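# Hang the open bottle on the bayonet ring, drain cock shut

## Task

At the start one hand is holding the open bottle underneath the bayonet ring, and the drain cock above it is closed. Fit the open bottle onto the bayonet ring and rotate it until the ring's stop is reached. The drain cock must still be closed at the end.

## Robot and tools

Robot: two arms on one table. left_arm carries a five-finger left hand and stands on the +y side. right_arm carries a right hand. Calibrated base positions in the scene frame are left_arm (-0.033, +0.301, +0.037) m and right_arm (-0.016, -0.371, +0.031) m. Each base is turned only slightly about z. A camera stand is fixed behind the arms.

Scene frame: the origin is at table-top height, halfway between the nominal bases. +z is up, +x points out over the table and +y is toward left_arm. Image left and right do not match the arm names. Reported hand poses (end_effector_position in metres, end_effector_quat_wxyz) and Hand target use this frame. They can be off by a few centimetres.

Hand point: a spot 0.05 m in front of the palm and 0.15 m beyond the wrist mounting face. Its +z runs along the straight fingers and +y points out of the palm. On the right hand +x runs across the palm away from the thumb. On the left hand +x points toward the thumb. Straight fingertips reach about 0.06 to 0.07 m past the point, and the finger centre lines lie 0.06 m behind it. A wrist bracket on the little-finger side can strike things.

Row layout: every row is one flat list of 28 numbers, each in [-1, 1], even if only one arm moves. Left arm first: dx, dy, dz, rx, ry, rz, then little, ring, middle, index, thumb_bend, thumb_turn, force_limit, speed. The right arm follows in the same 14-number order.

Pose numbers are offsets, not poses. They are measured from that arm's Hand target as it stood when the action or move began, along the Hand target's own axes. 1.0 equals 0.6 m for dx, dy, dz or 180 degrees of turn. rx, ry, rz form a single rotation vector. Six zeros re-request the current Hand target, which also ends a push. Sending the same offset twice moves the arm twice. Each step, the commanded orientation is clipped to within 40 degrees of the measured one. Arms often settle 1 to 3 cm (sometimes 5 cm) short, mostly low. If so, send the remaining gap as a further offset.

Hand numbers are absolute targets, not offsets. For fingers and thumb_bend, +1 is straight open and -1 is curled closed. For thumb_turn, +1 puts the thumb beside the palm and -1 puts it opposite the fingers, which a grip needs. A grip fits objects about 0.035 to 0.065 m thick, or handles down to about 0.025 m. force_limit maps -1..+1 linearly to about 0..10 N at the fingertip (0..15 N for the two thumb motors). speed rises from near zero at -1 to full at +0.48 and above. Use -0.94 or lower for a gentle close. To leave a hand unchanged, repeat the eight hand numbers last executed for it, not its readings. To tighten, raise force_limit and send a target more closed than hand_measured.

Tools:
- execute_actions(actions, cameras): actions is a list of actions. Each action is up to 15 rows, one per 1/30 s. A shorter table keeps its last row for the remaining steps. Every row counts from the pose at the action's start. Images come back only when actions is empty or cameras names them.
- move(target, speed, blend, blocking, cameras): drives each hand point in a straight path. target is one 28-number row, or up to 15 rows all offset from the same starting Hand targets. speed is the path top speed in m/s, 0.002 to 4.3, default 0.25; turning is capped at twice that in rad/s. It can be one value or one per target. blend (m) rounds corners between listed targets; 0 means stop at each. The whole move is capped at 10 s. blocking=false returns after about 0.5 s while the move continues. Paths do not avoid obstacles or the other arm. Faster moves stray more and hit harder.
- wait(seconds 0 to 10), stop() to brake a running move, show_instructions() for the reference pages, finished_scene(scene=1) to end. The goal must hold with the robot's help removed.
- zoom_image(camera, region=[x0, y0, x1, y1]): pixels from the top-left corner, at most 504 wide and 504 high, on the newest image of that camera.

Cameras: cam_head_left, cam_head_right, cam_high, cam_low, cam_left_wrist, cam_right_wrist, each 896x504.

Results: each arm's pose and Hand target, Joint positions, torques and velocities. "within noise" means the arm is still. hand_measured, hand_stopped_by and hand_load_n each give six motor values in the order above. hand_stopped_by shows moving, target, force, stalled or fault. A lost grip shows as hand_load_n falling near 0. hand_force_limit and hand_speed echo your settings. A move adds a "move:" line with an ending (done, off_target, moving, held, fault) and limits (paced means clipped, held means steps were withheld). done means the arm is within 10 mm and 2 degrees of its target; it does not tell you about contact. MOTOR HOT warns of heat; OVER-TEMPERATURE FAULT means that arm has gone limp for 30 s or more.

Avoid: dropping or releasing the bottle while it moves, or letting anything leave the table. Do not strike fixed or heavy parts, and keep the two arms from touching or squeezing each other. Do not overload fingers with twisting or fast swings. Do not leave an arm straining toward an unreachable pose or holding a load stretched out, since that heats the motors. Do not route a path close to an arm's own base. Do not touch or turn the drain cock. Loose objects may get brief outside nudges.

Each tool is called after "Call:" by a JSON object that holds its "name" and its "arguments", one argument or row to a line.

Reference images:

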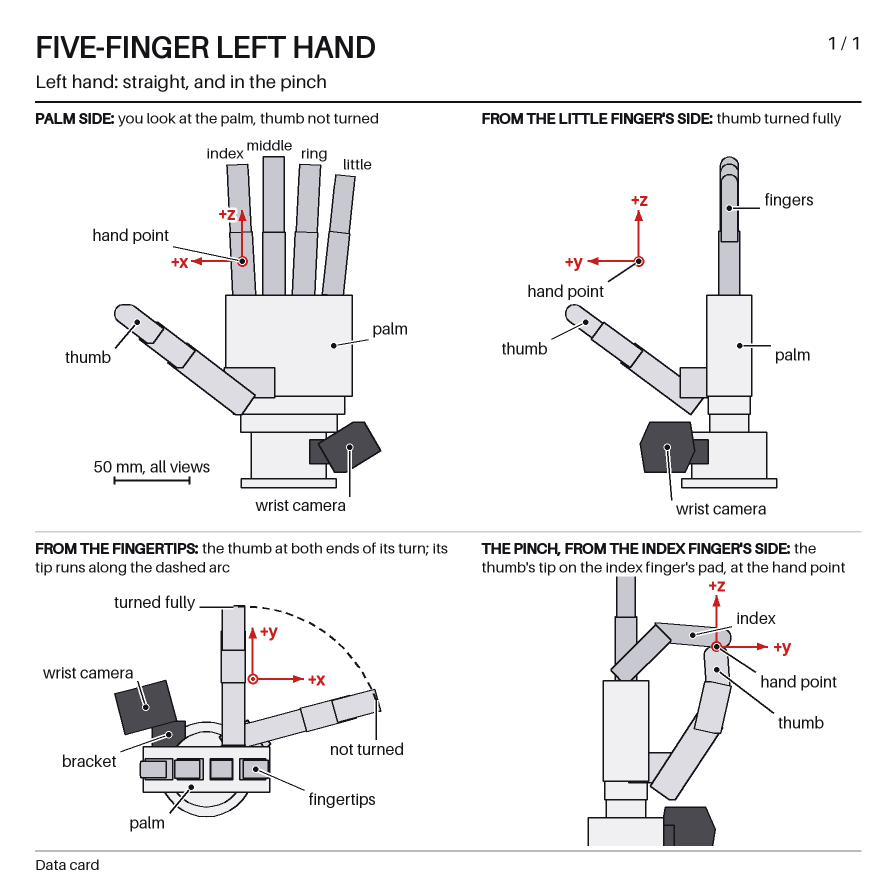

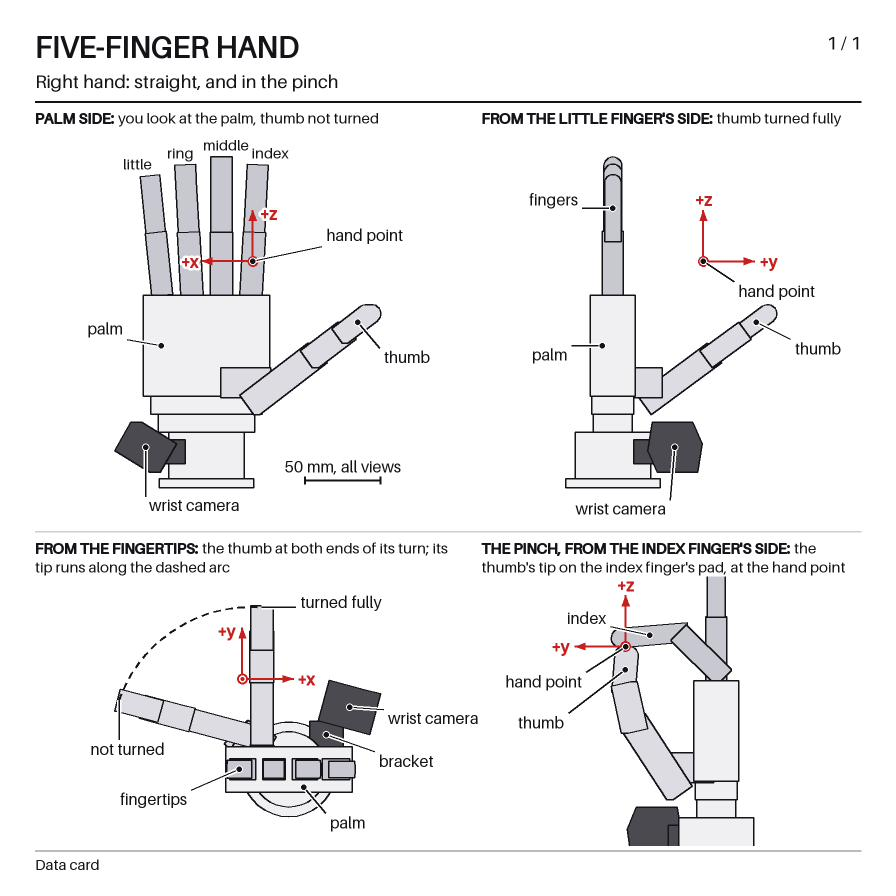

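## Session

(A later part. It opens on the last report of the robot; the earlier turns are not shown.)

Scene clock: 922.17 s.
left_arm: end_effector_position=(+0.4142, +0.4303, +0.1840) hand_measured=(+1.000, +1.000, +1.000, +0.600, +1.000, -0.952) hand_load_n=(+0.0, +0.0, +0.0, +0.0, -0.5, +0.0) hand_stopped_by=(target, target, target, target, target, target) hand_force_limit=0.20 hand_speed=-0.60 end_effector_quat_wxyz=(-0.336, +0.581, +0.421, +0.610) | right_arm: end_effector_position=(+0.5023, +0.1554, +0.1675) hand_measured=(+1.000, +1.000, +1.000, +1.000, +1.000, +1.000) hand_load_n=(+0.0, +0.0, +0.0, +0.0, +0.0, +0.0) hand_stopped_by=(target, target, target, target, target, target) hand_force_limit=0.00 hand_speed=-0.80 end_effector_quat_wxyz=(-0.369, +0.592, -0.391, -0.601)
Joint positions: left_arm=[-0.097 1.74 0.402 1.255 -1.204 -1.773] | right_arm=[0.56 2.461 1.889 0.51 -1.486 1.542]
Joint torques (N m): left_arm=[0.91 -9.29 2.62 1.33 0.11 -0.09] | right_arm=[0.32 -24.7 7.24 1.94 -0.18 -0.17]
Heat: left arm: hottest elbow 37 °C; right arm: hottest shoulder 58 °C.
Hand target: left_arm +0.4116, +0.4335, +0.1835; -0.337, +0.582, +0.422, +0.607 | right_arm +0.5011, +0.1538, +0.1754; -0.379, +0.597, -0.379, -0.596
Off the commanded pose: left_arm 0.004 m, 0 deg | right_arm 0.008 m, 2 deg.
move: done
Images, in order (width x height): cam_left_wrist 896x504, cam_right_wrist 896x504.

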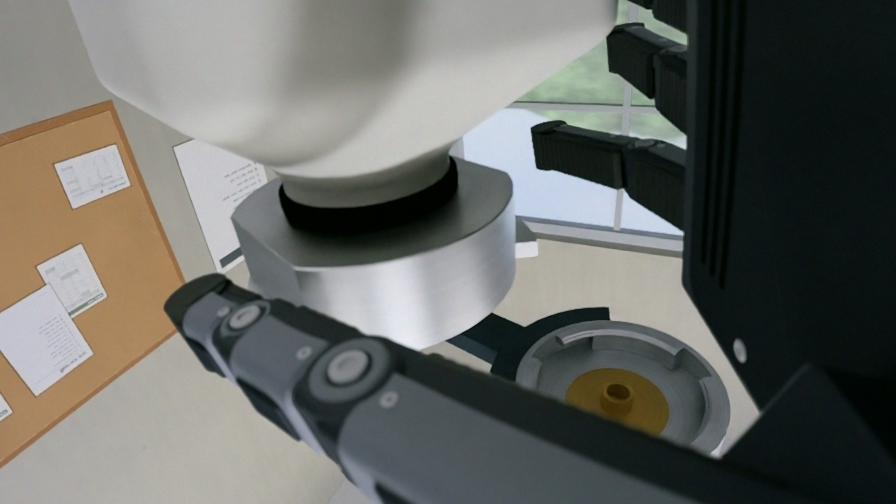

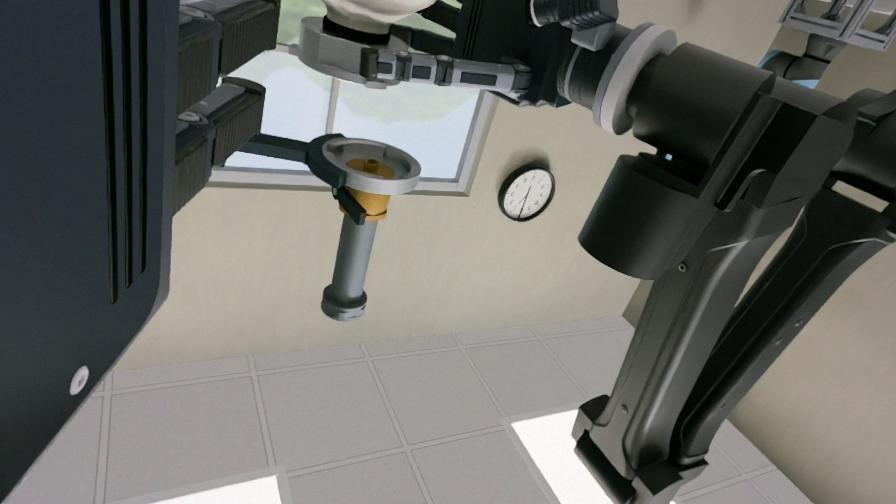

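Call:
{"name": "execute_actions", "arguments": {
  "actions": [],
  "cameras": ["cam_high","cam_head_left","cam_head_right"]
}}

Call:
{"name": "zoom_image", "arguments": {
  "camera": "cam_high",
  "region": [540, 130, 660, 240]
}}

Call:
{"name": "zoom_image", "arguments": {
  "camera": "cam_head_left",
  "region": [200, 190, 340, 300]
}}

Call:
{"name": "zoom_image", "arguments": {
  "camera": "cam_head_right",
  "region": [200, 190, 340, 300]
}}

Scene clock: 940.37 s.
left_arm: end_effector_position=(+0.4142, +0.4303, +0.1839) hand_measured=(+1.000, +1.000, +1.000, +0.600, +1.000, -0.952) hand_load_n=(+0.0, +0.0, +0.0, +0.0, +0.0, +0.0) hand_stopped_by=(target, target, target, target, target, target) hand_force_limit=0.20 hand_speed=-0.60 end_effector_quat_wxyz=(-0.336, +0.581, +0.421, +0.610) | right_arm: end_effector_position=(+0.5023, +0.1554, +0.1675) hand_measured=(+1.000, +1.000, +1.000, +1.000, +1.000, +1.000) hand_load_n=(+0.0, +0.0, +0.0, +0.0, +0.0, +0.0) hand_stopped_by=(target, target, target, target, target, target) hand_force_limit=0.00 hand_speed=-0.80 end_effector_quat_wxyz=(-0.369, +0.592, -0.391, -0.601)
Joint positions: left_arm=[-0.097 1.74 0.402 1.254 -1.204 -1.773] | right_arm=[0.56 2.461 1.889 0.51 -1.486 1.542]
Joint velocities: within noise
Joint torques (N m): left_arm=[0.91 -9.23 2.61 1.37 0.12 -0.09] | right_arm=[0.38 -24.29 7.17 2.03 -0.13 -0.15]
Heat: left arm: hottest elbow 37 °C; right arm: hottest shoulder 58 °C.
Hand target: left_arm +0.4116, +0.4335, +0.1834; -0.338, +0.582, +0.422, +0.607 | right_arm +0.5011, +0.1538, +0.1754; -0.379, +0.597, -0.379, -0.596
Off the commanded pose: left_arm 0.004 m, 0 deg | right_arm 0.008 m, 2 deg.
Images, in order (width x height): cam_head_left 896x504, cam_head_right 896x504, cam_high 896x504.

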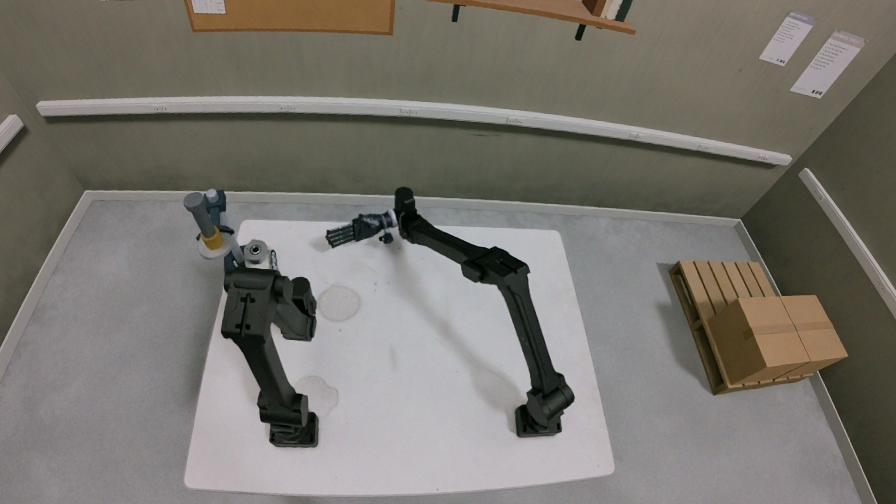

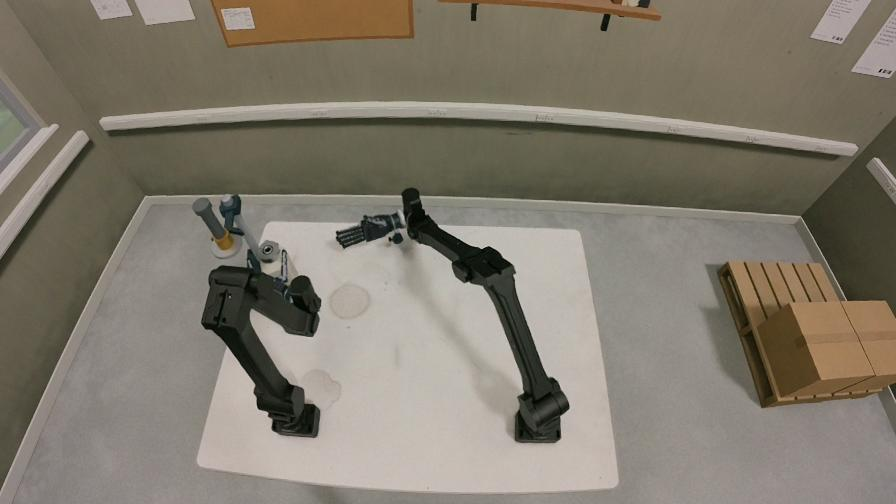

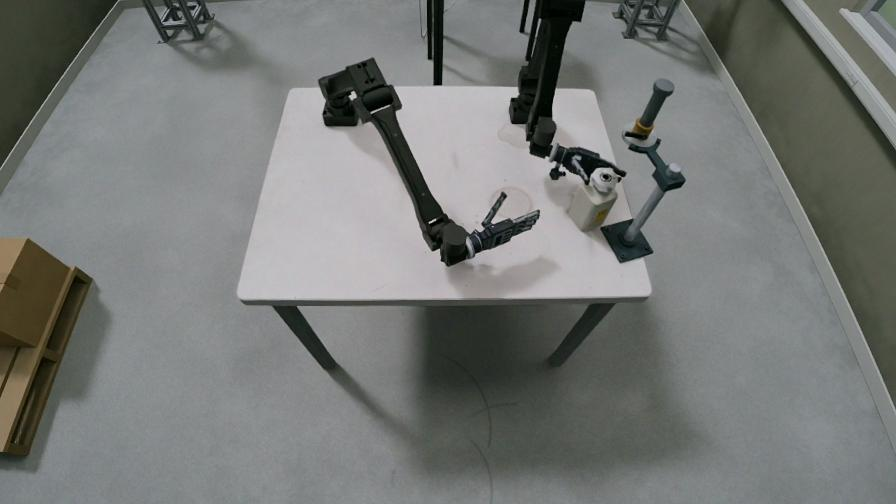

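Scaled by 4.200 from the camera's 896x504 image, which has a finer 1280x720 frame.

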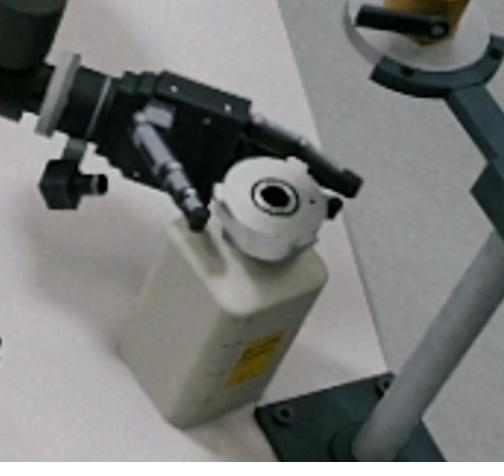

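Scaled by 3.600 from the camera's 896x504 image, which has a finer 1280x720 frame.

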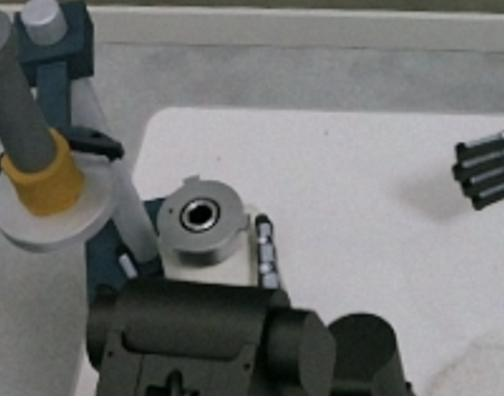

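Scaled by 3.600 from the camera's 896x504 image, which has a finer 1280x720 frame.

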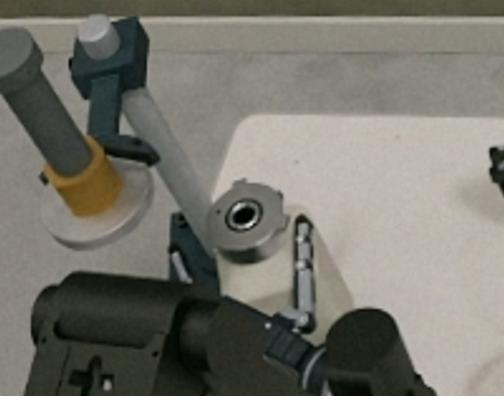

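Call:
{"name": "execute_actions", "arguments": {
  "actions": [],
  "cameras": ["cam_left_wrist","cam_right_wrist"]
}}

Call:
{"name": "zoom_image", "arguments": {
  "camera": "cam_right_wrist",
  "region": [285, 10, 425, 100]
}}

Call:
{"name": "zoom_image", "arguments": {
  "camera": "cam_left_wrist",
  "region": [200, 120, 560, 360]
}}

Scene clock: 1002.03 s.
left_arm: end_effector_position=(+0.4142, +0.4303, +0.1839) hand_measured=(+1.000, +1.000, +1.000, +0.600, +1.000, -0.952) hand_load_n=(+0.0, +0.0, +0.0, +0.0, +0.0, +0.0) hand_stopped_by=(target, target, target, target, target, target) hand_force_limit=0.20 hand_speed=-0.60 end_effector_quat_wxyz=(-0.336, +0.581, +0.421, +0.610) | right_arm: end_effector_position=(+0.5023, +0.1554, +0.1675) hand_measured=(+1.000, +1.000, +1.000, +1.000, +1.000, +1.000) hand_load_n=(+0.0, +0.0, +0.0, +0.0, +0.0, +0.0) hand_stopped_by=(target, target, target, target, target, target) hand_force_limit=0.00 hand_speed=-0.80 end_effector_quat_wxyz=(-0.369, +0.592, -0.391, -0.601)
Joint positions: left_arm=[-0.097 1.74 0.402 1.254 -1.204 -1.773] | right_arm=[0.56 2.461 1.889 0.51 -1.486 1.542]
Joint velocities: within noise
Joint torques (N m): left_arm=[0.97 -9.23 2.62 1.36 0.11 -0.09] | right_arm=[0.32 -24.18 7.19 2.03 -0.15 -0.17]
Heat: left arm: hottest elbow 37 °C; right arm: hottest shoulder 59 °C.
Hand target: left_arm +0.4116, +0.4335, +0.1834; -0.338, +0.582, +0.422, +0.607 | right_arm +0.5011, +0.1538, +0.1754; -0.379, +0.597, -0.379, -0.596
Off the commanded pose: left_arm 0.004 m, 0 deg | right_arm 0.008 m, 2 deg.
Images, in order (width x height): cam_left_wrist 896x504, cam_right_wrist 896x504.

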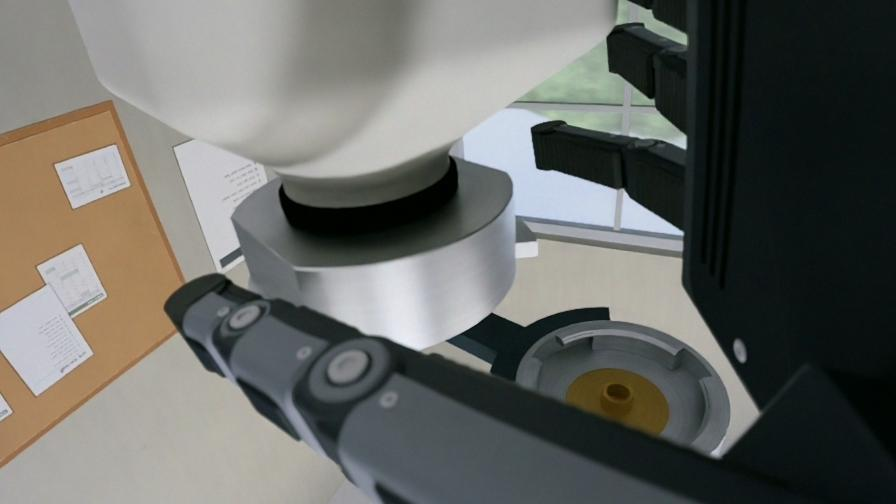

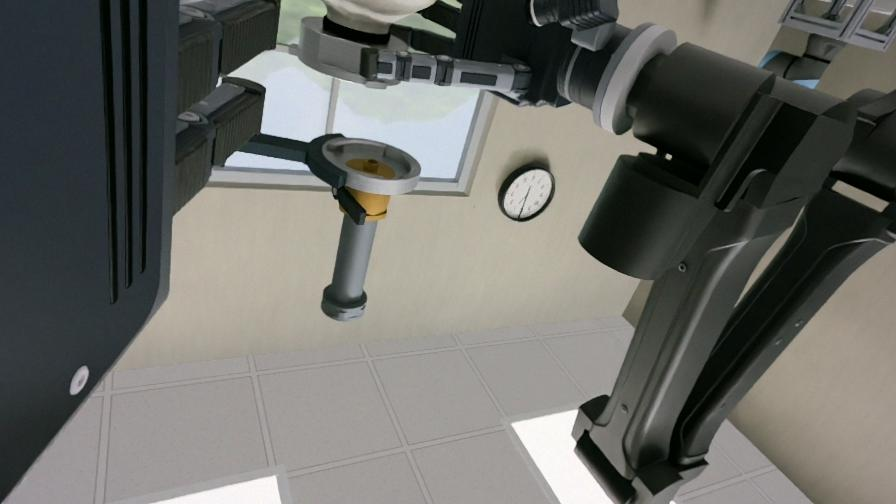

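Scaled by 3.600 from the camera's 896x504 image, which has a finer 1280x720 frame.

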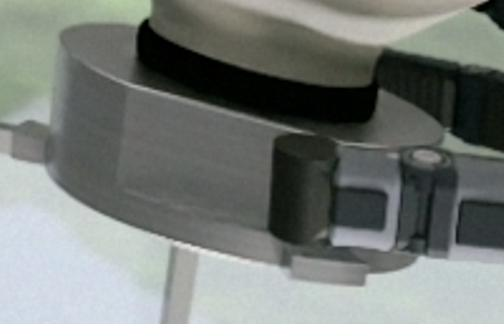

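Scaled by 1.400 from the camera's 896x504 image, which has a finer 1280x720 frame.

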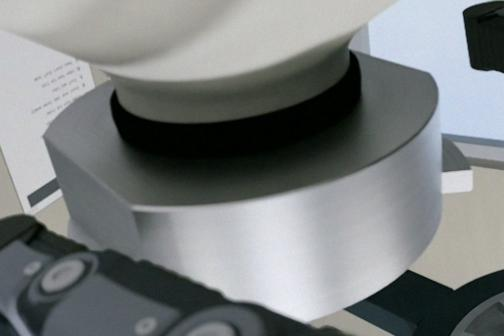

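Call:
{"name": "move", "arguments": {
  "target": [-0.0088,0.0165,0.0220,0.02205,0.00267,-0.0008,1.0,1.0,1.0,0.6,1.0,-0.952,0.20,-0.60,0,0,0,0,0,0,1,1,1,1,1,1,0.0,-0.80],
  "speed": 0.04,
  "cameras": ["cam_right_wrist","cam_left_wrist","cam_high","cam_head_left"]
}}

Call:
{"name": "zoom_image", "arguments": {
  "camera": "cam_right_wrist",
  "region": [285, 10, 425, 100]
}}

Call:
{"name": "zoom_image", "arguments": {
  "camera": "cam_high",
  "region": [540, 130, 660, 240]
}}

Call:
{"name": "zoom_image", "arguments": {
  "camera": "cam_head_left",
  "region": [200, 210, 300, 290]
}}

Scene clock: 1202.50 s.
left_arm: end_effector_position=(+0.4202, +0.4375, +0.1844) hand_measured=(+1.000, +1.000, +1.000, +0.600, +1.000, -0.952) hand_load_n=(+0.0, +0.0, +0.0, +0.0, +0.0, -0.5) hand_stopped_by=(target, target, target, target, target, target) hand_force_limit=0.20 hand_speed=-0.60 end_effector_quat_wxyz=(-0.354, +0.567, +0.440, +0.600) | right_arm: end_effector_position=(+0.5023, +0.1554, +0.1675) hand_measured=(+1.000, +1.000, +1.000, +1.000, +1.000, +1.000) hand_load_n=(+0.0, +0.0, +0.0, +0.0, +0.0, +0.0) hand_stopped_by=(target, target, target, target, target, target) hand_force_limit=0.00 hand_speed=-0.80 end_effector_quat_wxyz=(-0.369, +0.592, -0.391, -0.601)
Joint positions: left_arm=[-0.097 1.75 0.445 1.205 -1.265 -1.792] | right_arm=[0.56 2.461 1.889 0.51 -1.486 1.542]
Joint torques (N m): left_arm=[0.91 -7.41 4.74 1.33 -0.19 -0.1] | right_arm=[0.56 -24.35 7.17 1.98 -0.15 -0.16]
Heat: left arm: hottest elbow 37 °C; right arm: hottest shoulder 61 °C.
Hand target: left_arm +0.4265, +0.4411, +0.1789; -0.359, +0.567, +0.442, +0.595 | right_arm +0.5011, +0.1538, +0.1754; -0.379, +0.597, -0.379, -0.596
Off the commanded pose: left_arm 0.009 m, 1 deg | right_arm 0.008 m, 2 deg.
move: done
Images, in order (width x height): cam_head_left 896x504, cam_high 896x504, cam_left_wrist 896x504, cam_right_wrist 896x504.

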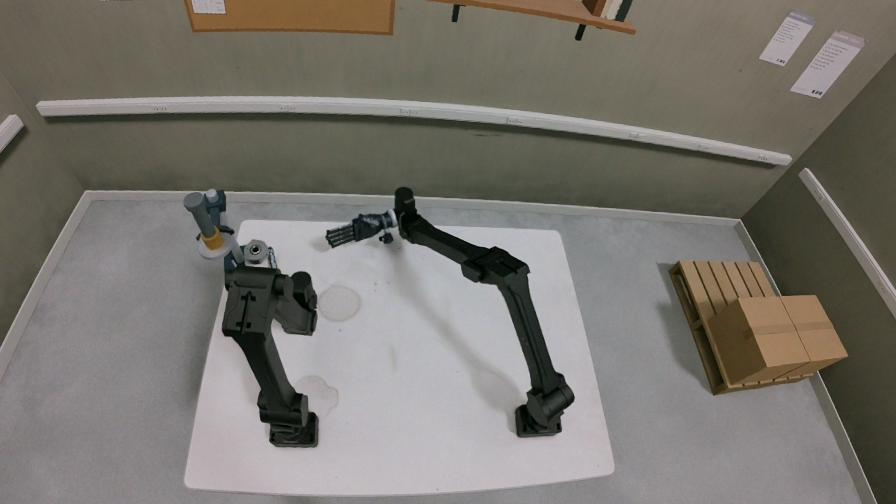

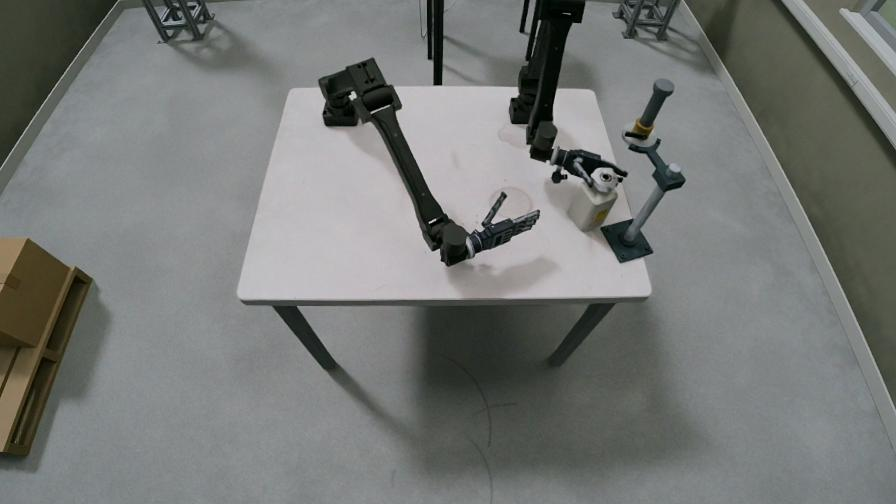

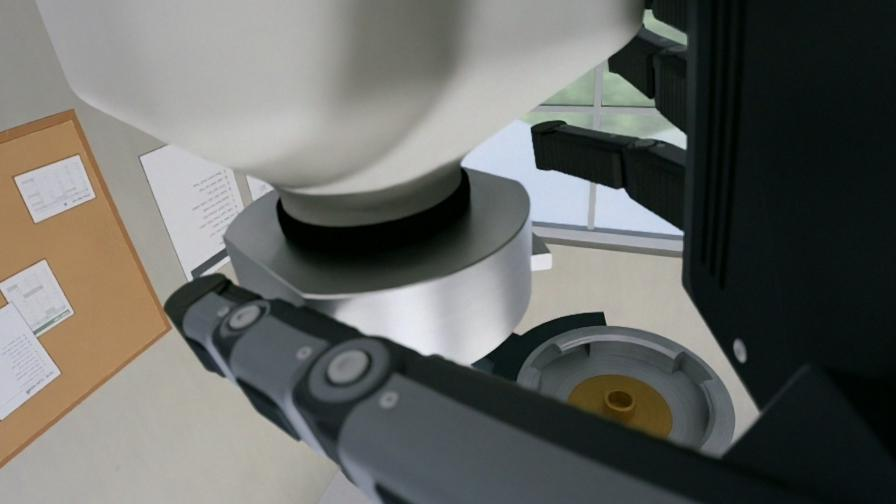

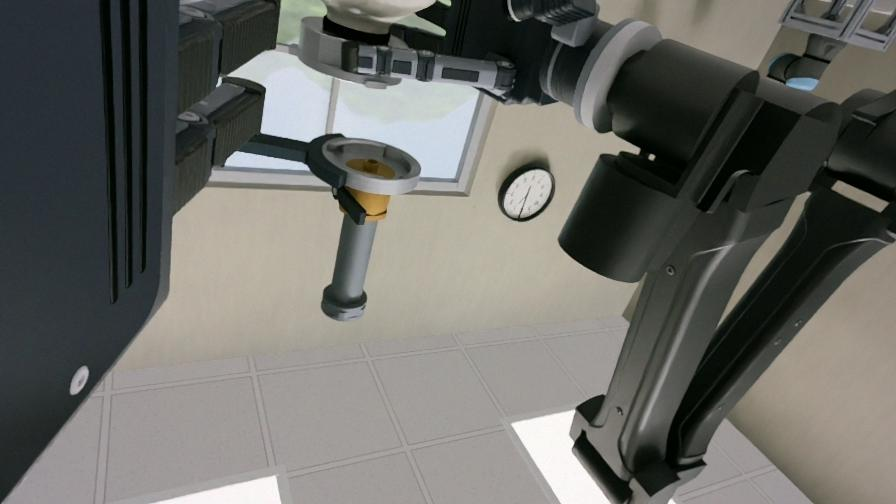

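Scaled by 3.600 from the camera's 896x504 image, which has a finer 1280x720 frame.

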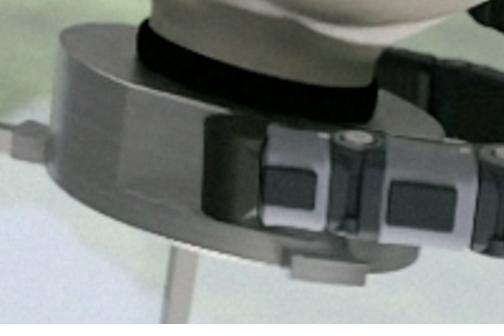

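Scaled by 4.200 from the camera's 896x504 image, which has a finer 1280x720 frame.

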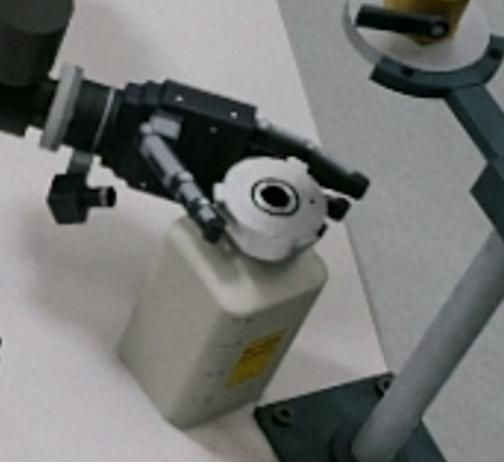

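Scaled by 5.040 from the camera's 896x504 image, which has a finer 1280x720 frame.

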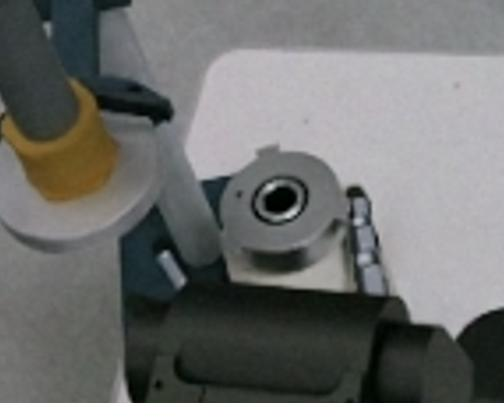

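Call:
{"name": "move", "arguments": {
  "target": [-0.0080,0.0059,0.0029,0,0,0,1.0,1.0,1.0,0.6,1.0,-0.88,0.20,-0.60,0,0,0,0,0,0,1,1,1,1,1,1,0.0,-0.80],
  "speed": 0.04,
  "cameras": ["cam_right_wrist","cam_left_wrist"]
}}

Call:
{"name": "zoom_image", "arguments": {
  "camera": "cam_right_wrist",
  "region": [285, 10, 425, 100]
}}

Scene clock: 1251.80 s.
left_arm: end_effector_position=(+0.4246, +0.4375, +0.1790) hand_measured=(+1.000, +1.000, +1.000, +0.600, +1.000, -0.880) hand_load_n=(+0.5, +0.0, +0.0, +0.0, +0.0, -0.5) hand_stopped_by=(target, target, target, target, target, target) hand_force_limit=0.20 hand_speed=-0.60 end_effector_quat_wxyz=(-0.356, +0.569, +0.439, +0.597) | right_arm: end_effector_position=(+0.5023, +0.1554, +0.1675) hand_measured=(+1.000, +1.000, +1.000, +1.000, +1.000, +1.000) hand_load_n=(+0.0, +0.0, -0.5, +0.0, +0.0, +0.0) hand_stopped_by=(target, target, target, target, target, target) hand_force_limit=0.00 hand_speed=-0.80 end_effector_quat_wxyz=(-0.369, +0.592, -0.391, -0.601)
Joint positions: left_arm=[-0.096 1.772 0.458 1.205 -1.265 -1.794] | right_arm=[0.56 2.461 1.889 0.51 -1.486 1.542]
Joint torques (N m): left_arm=[0.97 -7.53 4.74 1.69 -0.15 -0.11] | right_arm=[0.56 -24.23 7.23 2.03 -0.14 -0.11]
Heat: left arm: hottest elbow 38 °C; right arm: hottest shoulder 62 °C.
Hand target: left_arm +0.4311, +0.4410, +0.1746; -0.358, +0.567, +0.442, +0.595 | right_arm +0.5011, +0.1538, +0.1754; -0.379, +0.597, -0.379, -0.596
Off the commanded pose: left_arm 0.009 m, 1 deg | right_arm 0.008 m, 2 deg.
move: done
Images, in order (width x height): cam_left_wrist 896x504, cam_right_wrist 896x504.

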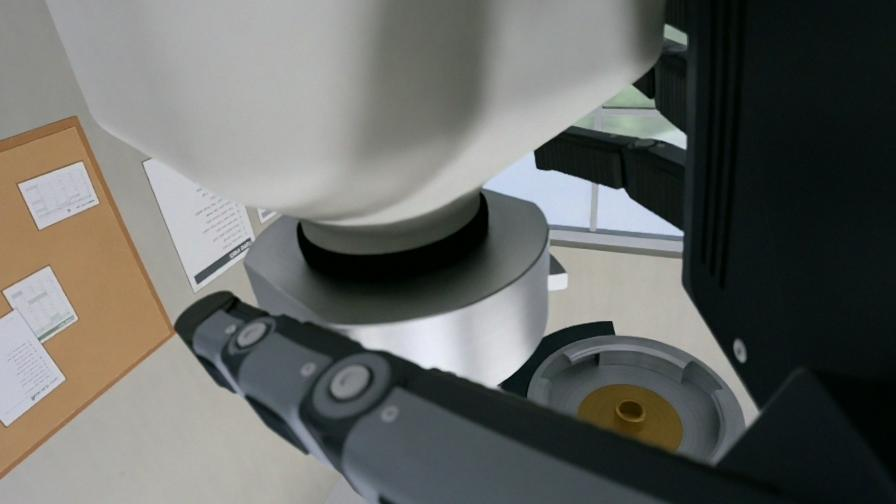

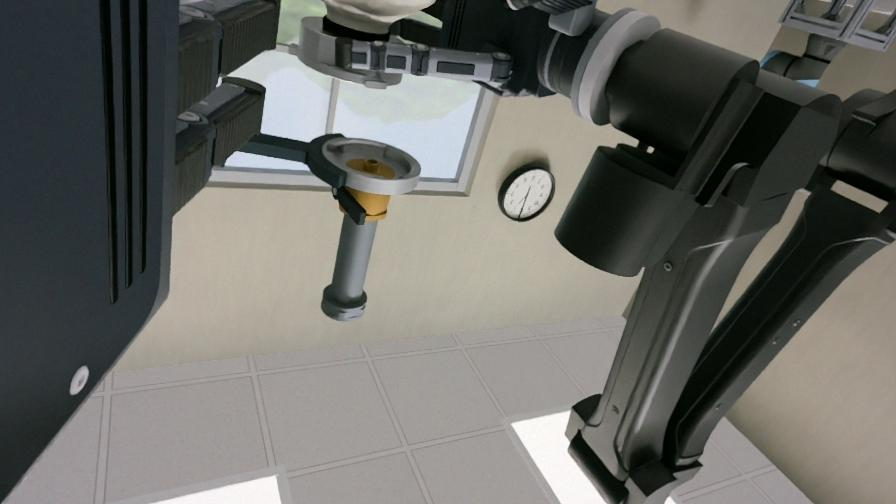

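Scaled by 3.600 from the camera's 896x504 image, which has a finer 1280x720 frame.

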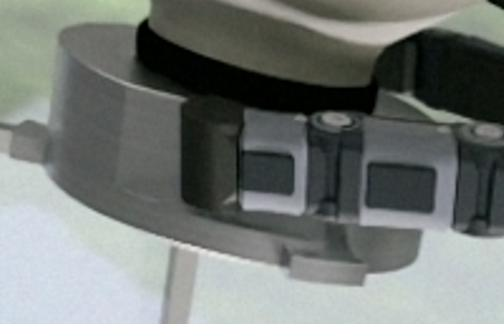

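Call:
{"name": "execute_actions", "arguments": {
  "actions": [
    [[0,0,0,0,0,0,1.0,1.0,1.0,0.30,0.84,-0.84,-0.4,-0.60,0,0,0,0,0,0,1,1,1,1,1,1,0.0,-0.80]]
  ],
  "cameras": ["cam_right_wrist","cam_left_wrist"]
}}

Call:
{"name": "zoom_image", "arguments": {
  "camera": "cam_right_wrist",
  "region": [285, 10, 425, 100]
}}

Scene clock: 1258.37 s.
left_arm: end_effector_position=(+0.4245, +0.4375, +0.1790) hand_measured=(+1.000, +1.000, +1.000, +0.300, +0.840, -0.840) hand_load_n=(+0.0, +0.0, +0.0, +0.0, +0.0, -0.5) hand_stopped_by=(target, target, target, target, target, target) hand_force_limit=-0.40 hand_speed=-0.60 end_effector_quat_wxyz=(-0.356, +0.569, +0.439, +0.598) | right_arm: end_effector_position=(+0.5023, +0.1554, +0.1675) hand_measured=(+1.000, +1.000, +1.000, +1.000, +1.000, +1.000) hand_load_n=(+0.0, +0.0, +0.0, +0.0, +0.0, +0.0) hand_stopped_by=(target, target, target, target, target, target) hand_force_limit=0.00 hand_speed=-0.80 end_effector_quat_wxyz=(-0.369, +0.592, -0.391, -0.601)
Joint positions: left_arm=[-0.096 1.772 0.458 1.205 -1.265 -1.794] | right_arm=[0.56 2.461 1.889 0.51 -1.486 1.542]
Joint torques (N m): left_arm=[0.91 -7.53 4.72 1.69 -0.15 -0.11] | right_arm=[0.44 -24.41 7.23 2 -0.14 -0.15]
Heat: left arm: hottest elbow 38 °C; right arm: hottest shoulder 62 °C.
Hand target: left_arm +0.4311, +0.4410, +0.1746; -0.358, +0.567, +0.442, +0.595 | right_arm +0.5011, +0.1538, +0.1754; -0.379, +0.597, -0.379, -0.596
Off the commanded pose: left_arm 0.009 m, 1 deg | right_arm 0.008 m, 2 deg.
Images, in order (width x height): cam_left_wrist 896x504, cam_right_wrist 896x504.

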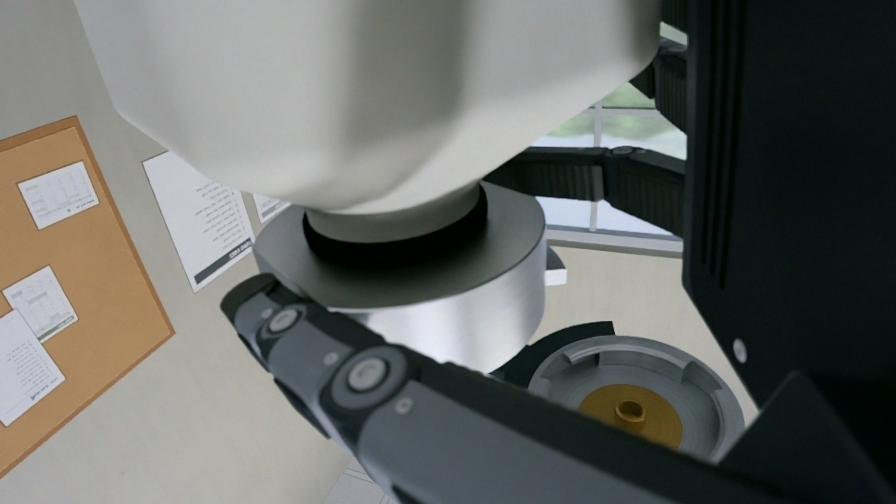

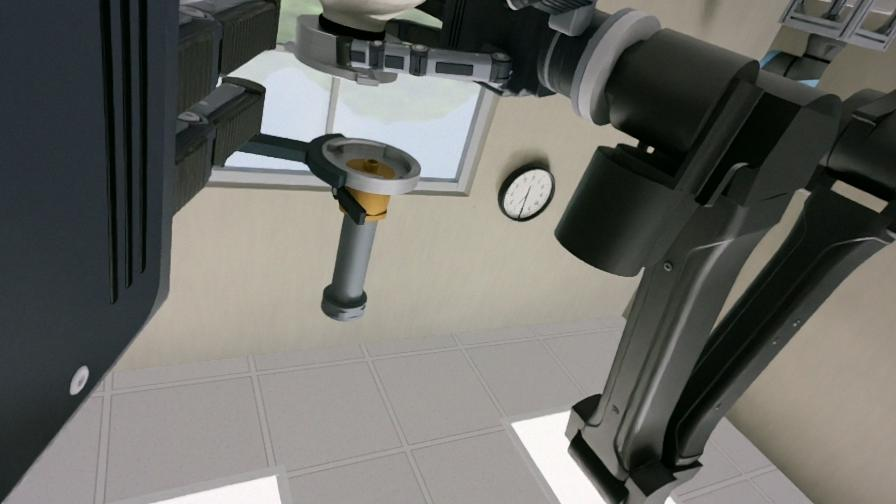

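Scaled by 3.600 from the camera's 896x504 image, which has a finer 1280x720 frame.

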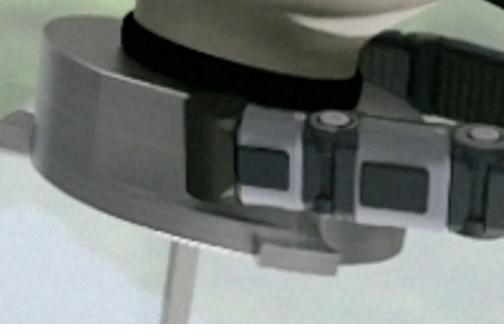

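Call:
{"name": "execute_actions", "arguments": {
  "actions": [
    [[0,0,0,0,0,0,1.0,1.0,1.0,0.0,0.5,-0.84,-0.1,-0.85,0,0,0,0,0,0,1,1,1,1,1,1,0.0,-0.80]],
    [[0,0,0,0,0,0,1.0,1.0,1.0,0.0,0.5,-0.84,-0.1,-0.85,0,0,0,0,0,0,1,1,1,1,1,1,0.0,-0.80]]
  ],
  "cameras": ["cam_right_wrist","cam_left_wrist"]
}}

Call:
{"name": "zoom_image", "arguments": {
  "camera": "cam_right_wrist",
  "region": [285, 10, 425, 100]
}}

Scene clock: 1268.43 s.
left_arm: end_effector_position=(+0.4245, +0.4376, +0.1790) hand_measured=(+1.000, +1.000, +1.000, +0.194, +0.782, -0.840) hand_load_n=(+0.0, +0.0, +0.0, +7.0, +6.5, -1.0) hand_stopped_by=(target, target, target, force, force, target) hand_force_limit=-0.10 hand_speed=-0.85 end_effector_quat_wxyz=(-0.356, +0.569, +0.439, +0.597) | right_arm: end_effector_position=(+0.5023, +0.1554, +0.1675) hand_measured=(+1.000, +1.000, +1.000, +1.000, +1.000, +1.000) hand_load_n=(+0.0, +0.0, +0.0, +0.0, +0.0, +0.0) hand_stopped_by=(target, target, target, target, target, target) hand_force_limit=0.00 hand_speed=-0.80 end_effector_quat_wxyz=(-0.369, +0.592, -0.391, -0.601)
Joint positions: left_arm=[-0.096 1.772 0.458 1.205 -1.266 -1.794] | right_arm=[0.56 2.461 1.889 0.51 -1.486 1.542]
Joint torques (N m): left_arm=[0.91 -7.53 4.74 1.7 -0.15 -0.11] | right_arm=[0.44 -24.35 7.23 2.09 -0.12 -0.15]
Heat: left arm: hottest elbow 38 °C; right arm: hottest shoulder 62 °C.
Hand target: left_arm +0.4310, +0.4410, +0.1747; -0.359, +0.567, +0.442, +0.595 | right_arm +0.5011, +0.1538, +0.1754; -0.379, +0.597, -0.379, -0.596
Off the commanded pose: left_arm 0.009 m, 1 deg | right_arm 0.008 m, 2 deg.
Images, in order (width x height): cam_left_wrist 896x504, cam_right_wrist 896x504.

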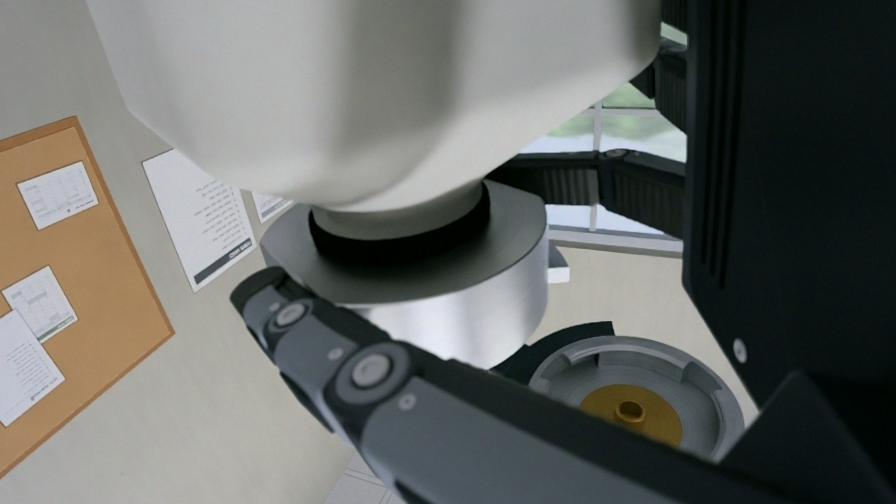

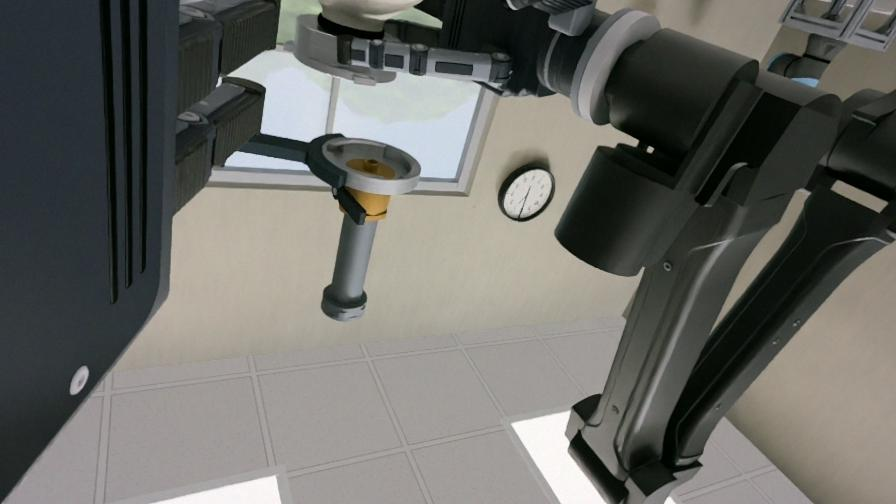

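Scaled by 3.600 from the camera's 896x504 image, which has a finer 1280x720 frame.

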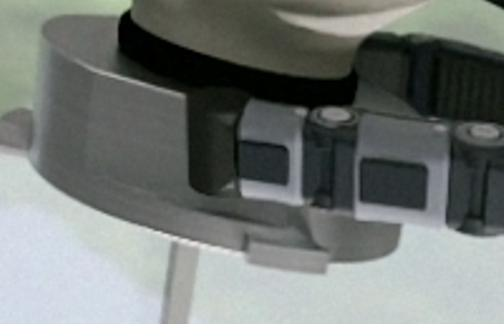

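Call:
{"name": "zoom_image", "arguments": {
  "camera": "cam_left_wrist",
  "region": [400, 100, 700, 300]
}}

Call:
{"name": "execute_actions", "arguments": {
  "actions": [],
  "cameras": ["cam_high"]
}}

Call:
{"name": "zoom_image", "arguments": {
  "camera": "cam_high",
  "region": [570, 140, 650, 210]
}}

Scaled by 1.680 from the camera's 896x504 image, which has a finer 1280x720 frame.

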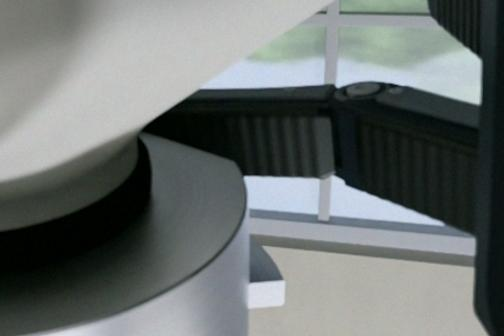

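Scene clock: 1280.23 s.
left_arm: end_effector_position=(+0.4245, +0.4376, +0.1790) hand_measured=(+1.000, +1.000, +1.000, +0.194, +0.782, -0.840) hand_load_n=(+0.0, +0.0, +0.0, +6.5, +6.0, -0.5) hand_stopped_by=(target, target, target, force, force, target) hand_force_limit=-0.10 hand_speed=-0.85 end_effector_quat_wxyz=(-0.356, +0.569, +0.439, +0.597) | right_arm: end_effector_position=(+0.5023, +0.1554, +0.1675) hand_measured=(+1.000, +1.000, +1.000, +1.000, +1.000, +1.000) hand_load_n=(+0.5, +0.0, +0.0, +0.0, +0.0, +0.0) hand_stopped_by=(target, target, target, target, target, target) hand_force_limit=0.00 hand_speed=-0.80 end_effector_quat_wxyz=(-0.369, +0.592, -0.391, -0.601)
Joint positions: left_arm=[-0.096 1.772 0.458 1.205 -1.266 -1.794] | right_arm=[0.56 2.461 1.889 0.51 -1.486 1.542]
Joint velocities: within noise
Joint torques (N m): left_arm=[0.91 -7.59 4.72 1.69 -0.15 -0.11] | right_arm=[0.56 -24.23 7.23 2.03 -0.13 -0.16]
Heat: left arm: hottest elbow 39 °C; right arm: hottest shoulder 62 °C.
Hand target: left_arm +0.4310, +0.4410, +0.1747; -0.359, +0.567, +0.442, +0.595 | right_arm +0.5011, +0.1538, +0.1754; -0.379, +0.597, -0.379, -0.596
Off the commanded pose: left_arm 0.009 m, 1 deg | right_arm 0.008 m, 2 deg.
Images, in order (width x height): cam_high 896x504.

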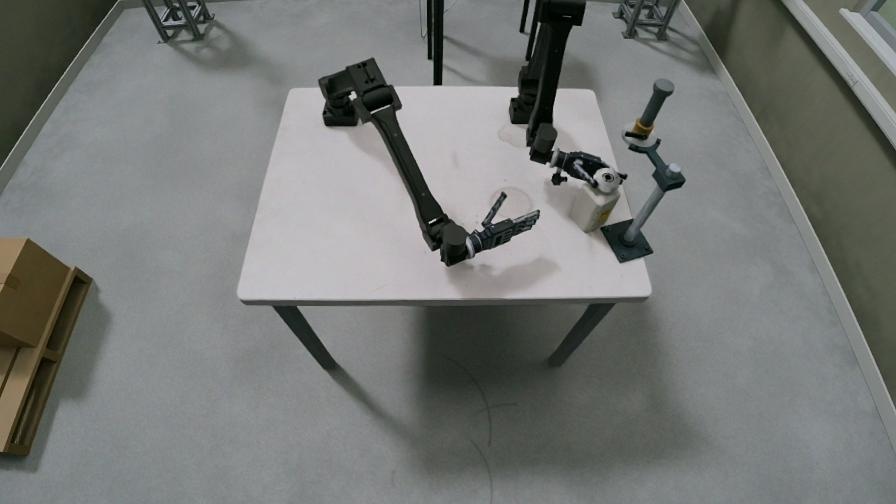

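Scaled by 6.300 from the camera's 896x504 image, which has a finer 1280x720 frame.

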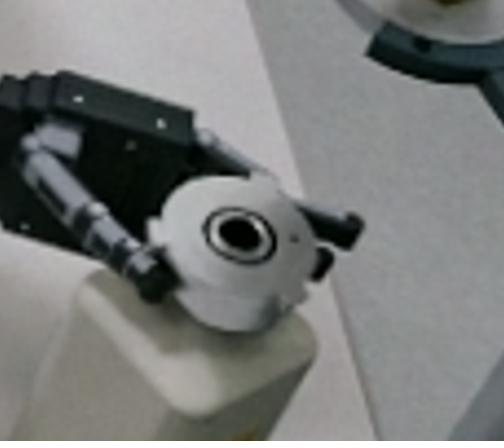

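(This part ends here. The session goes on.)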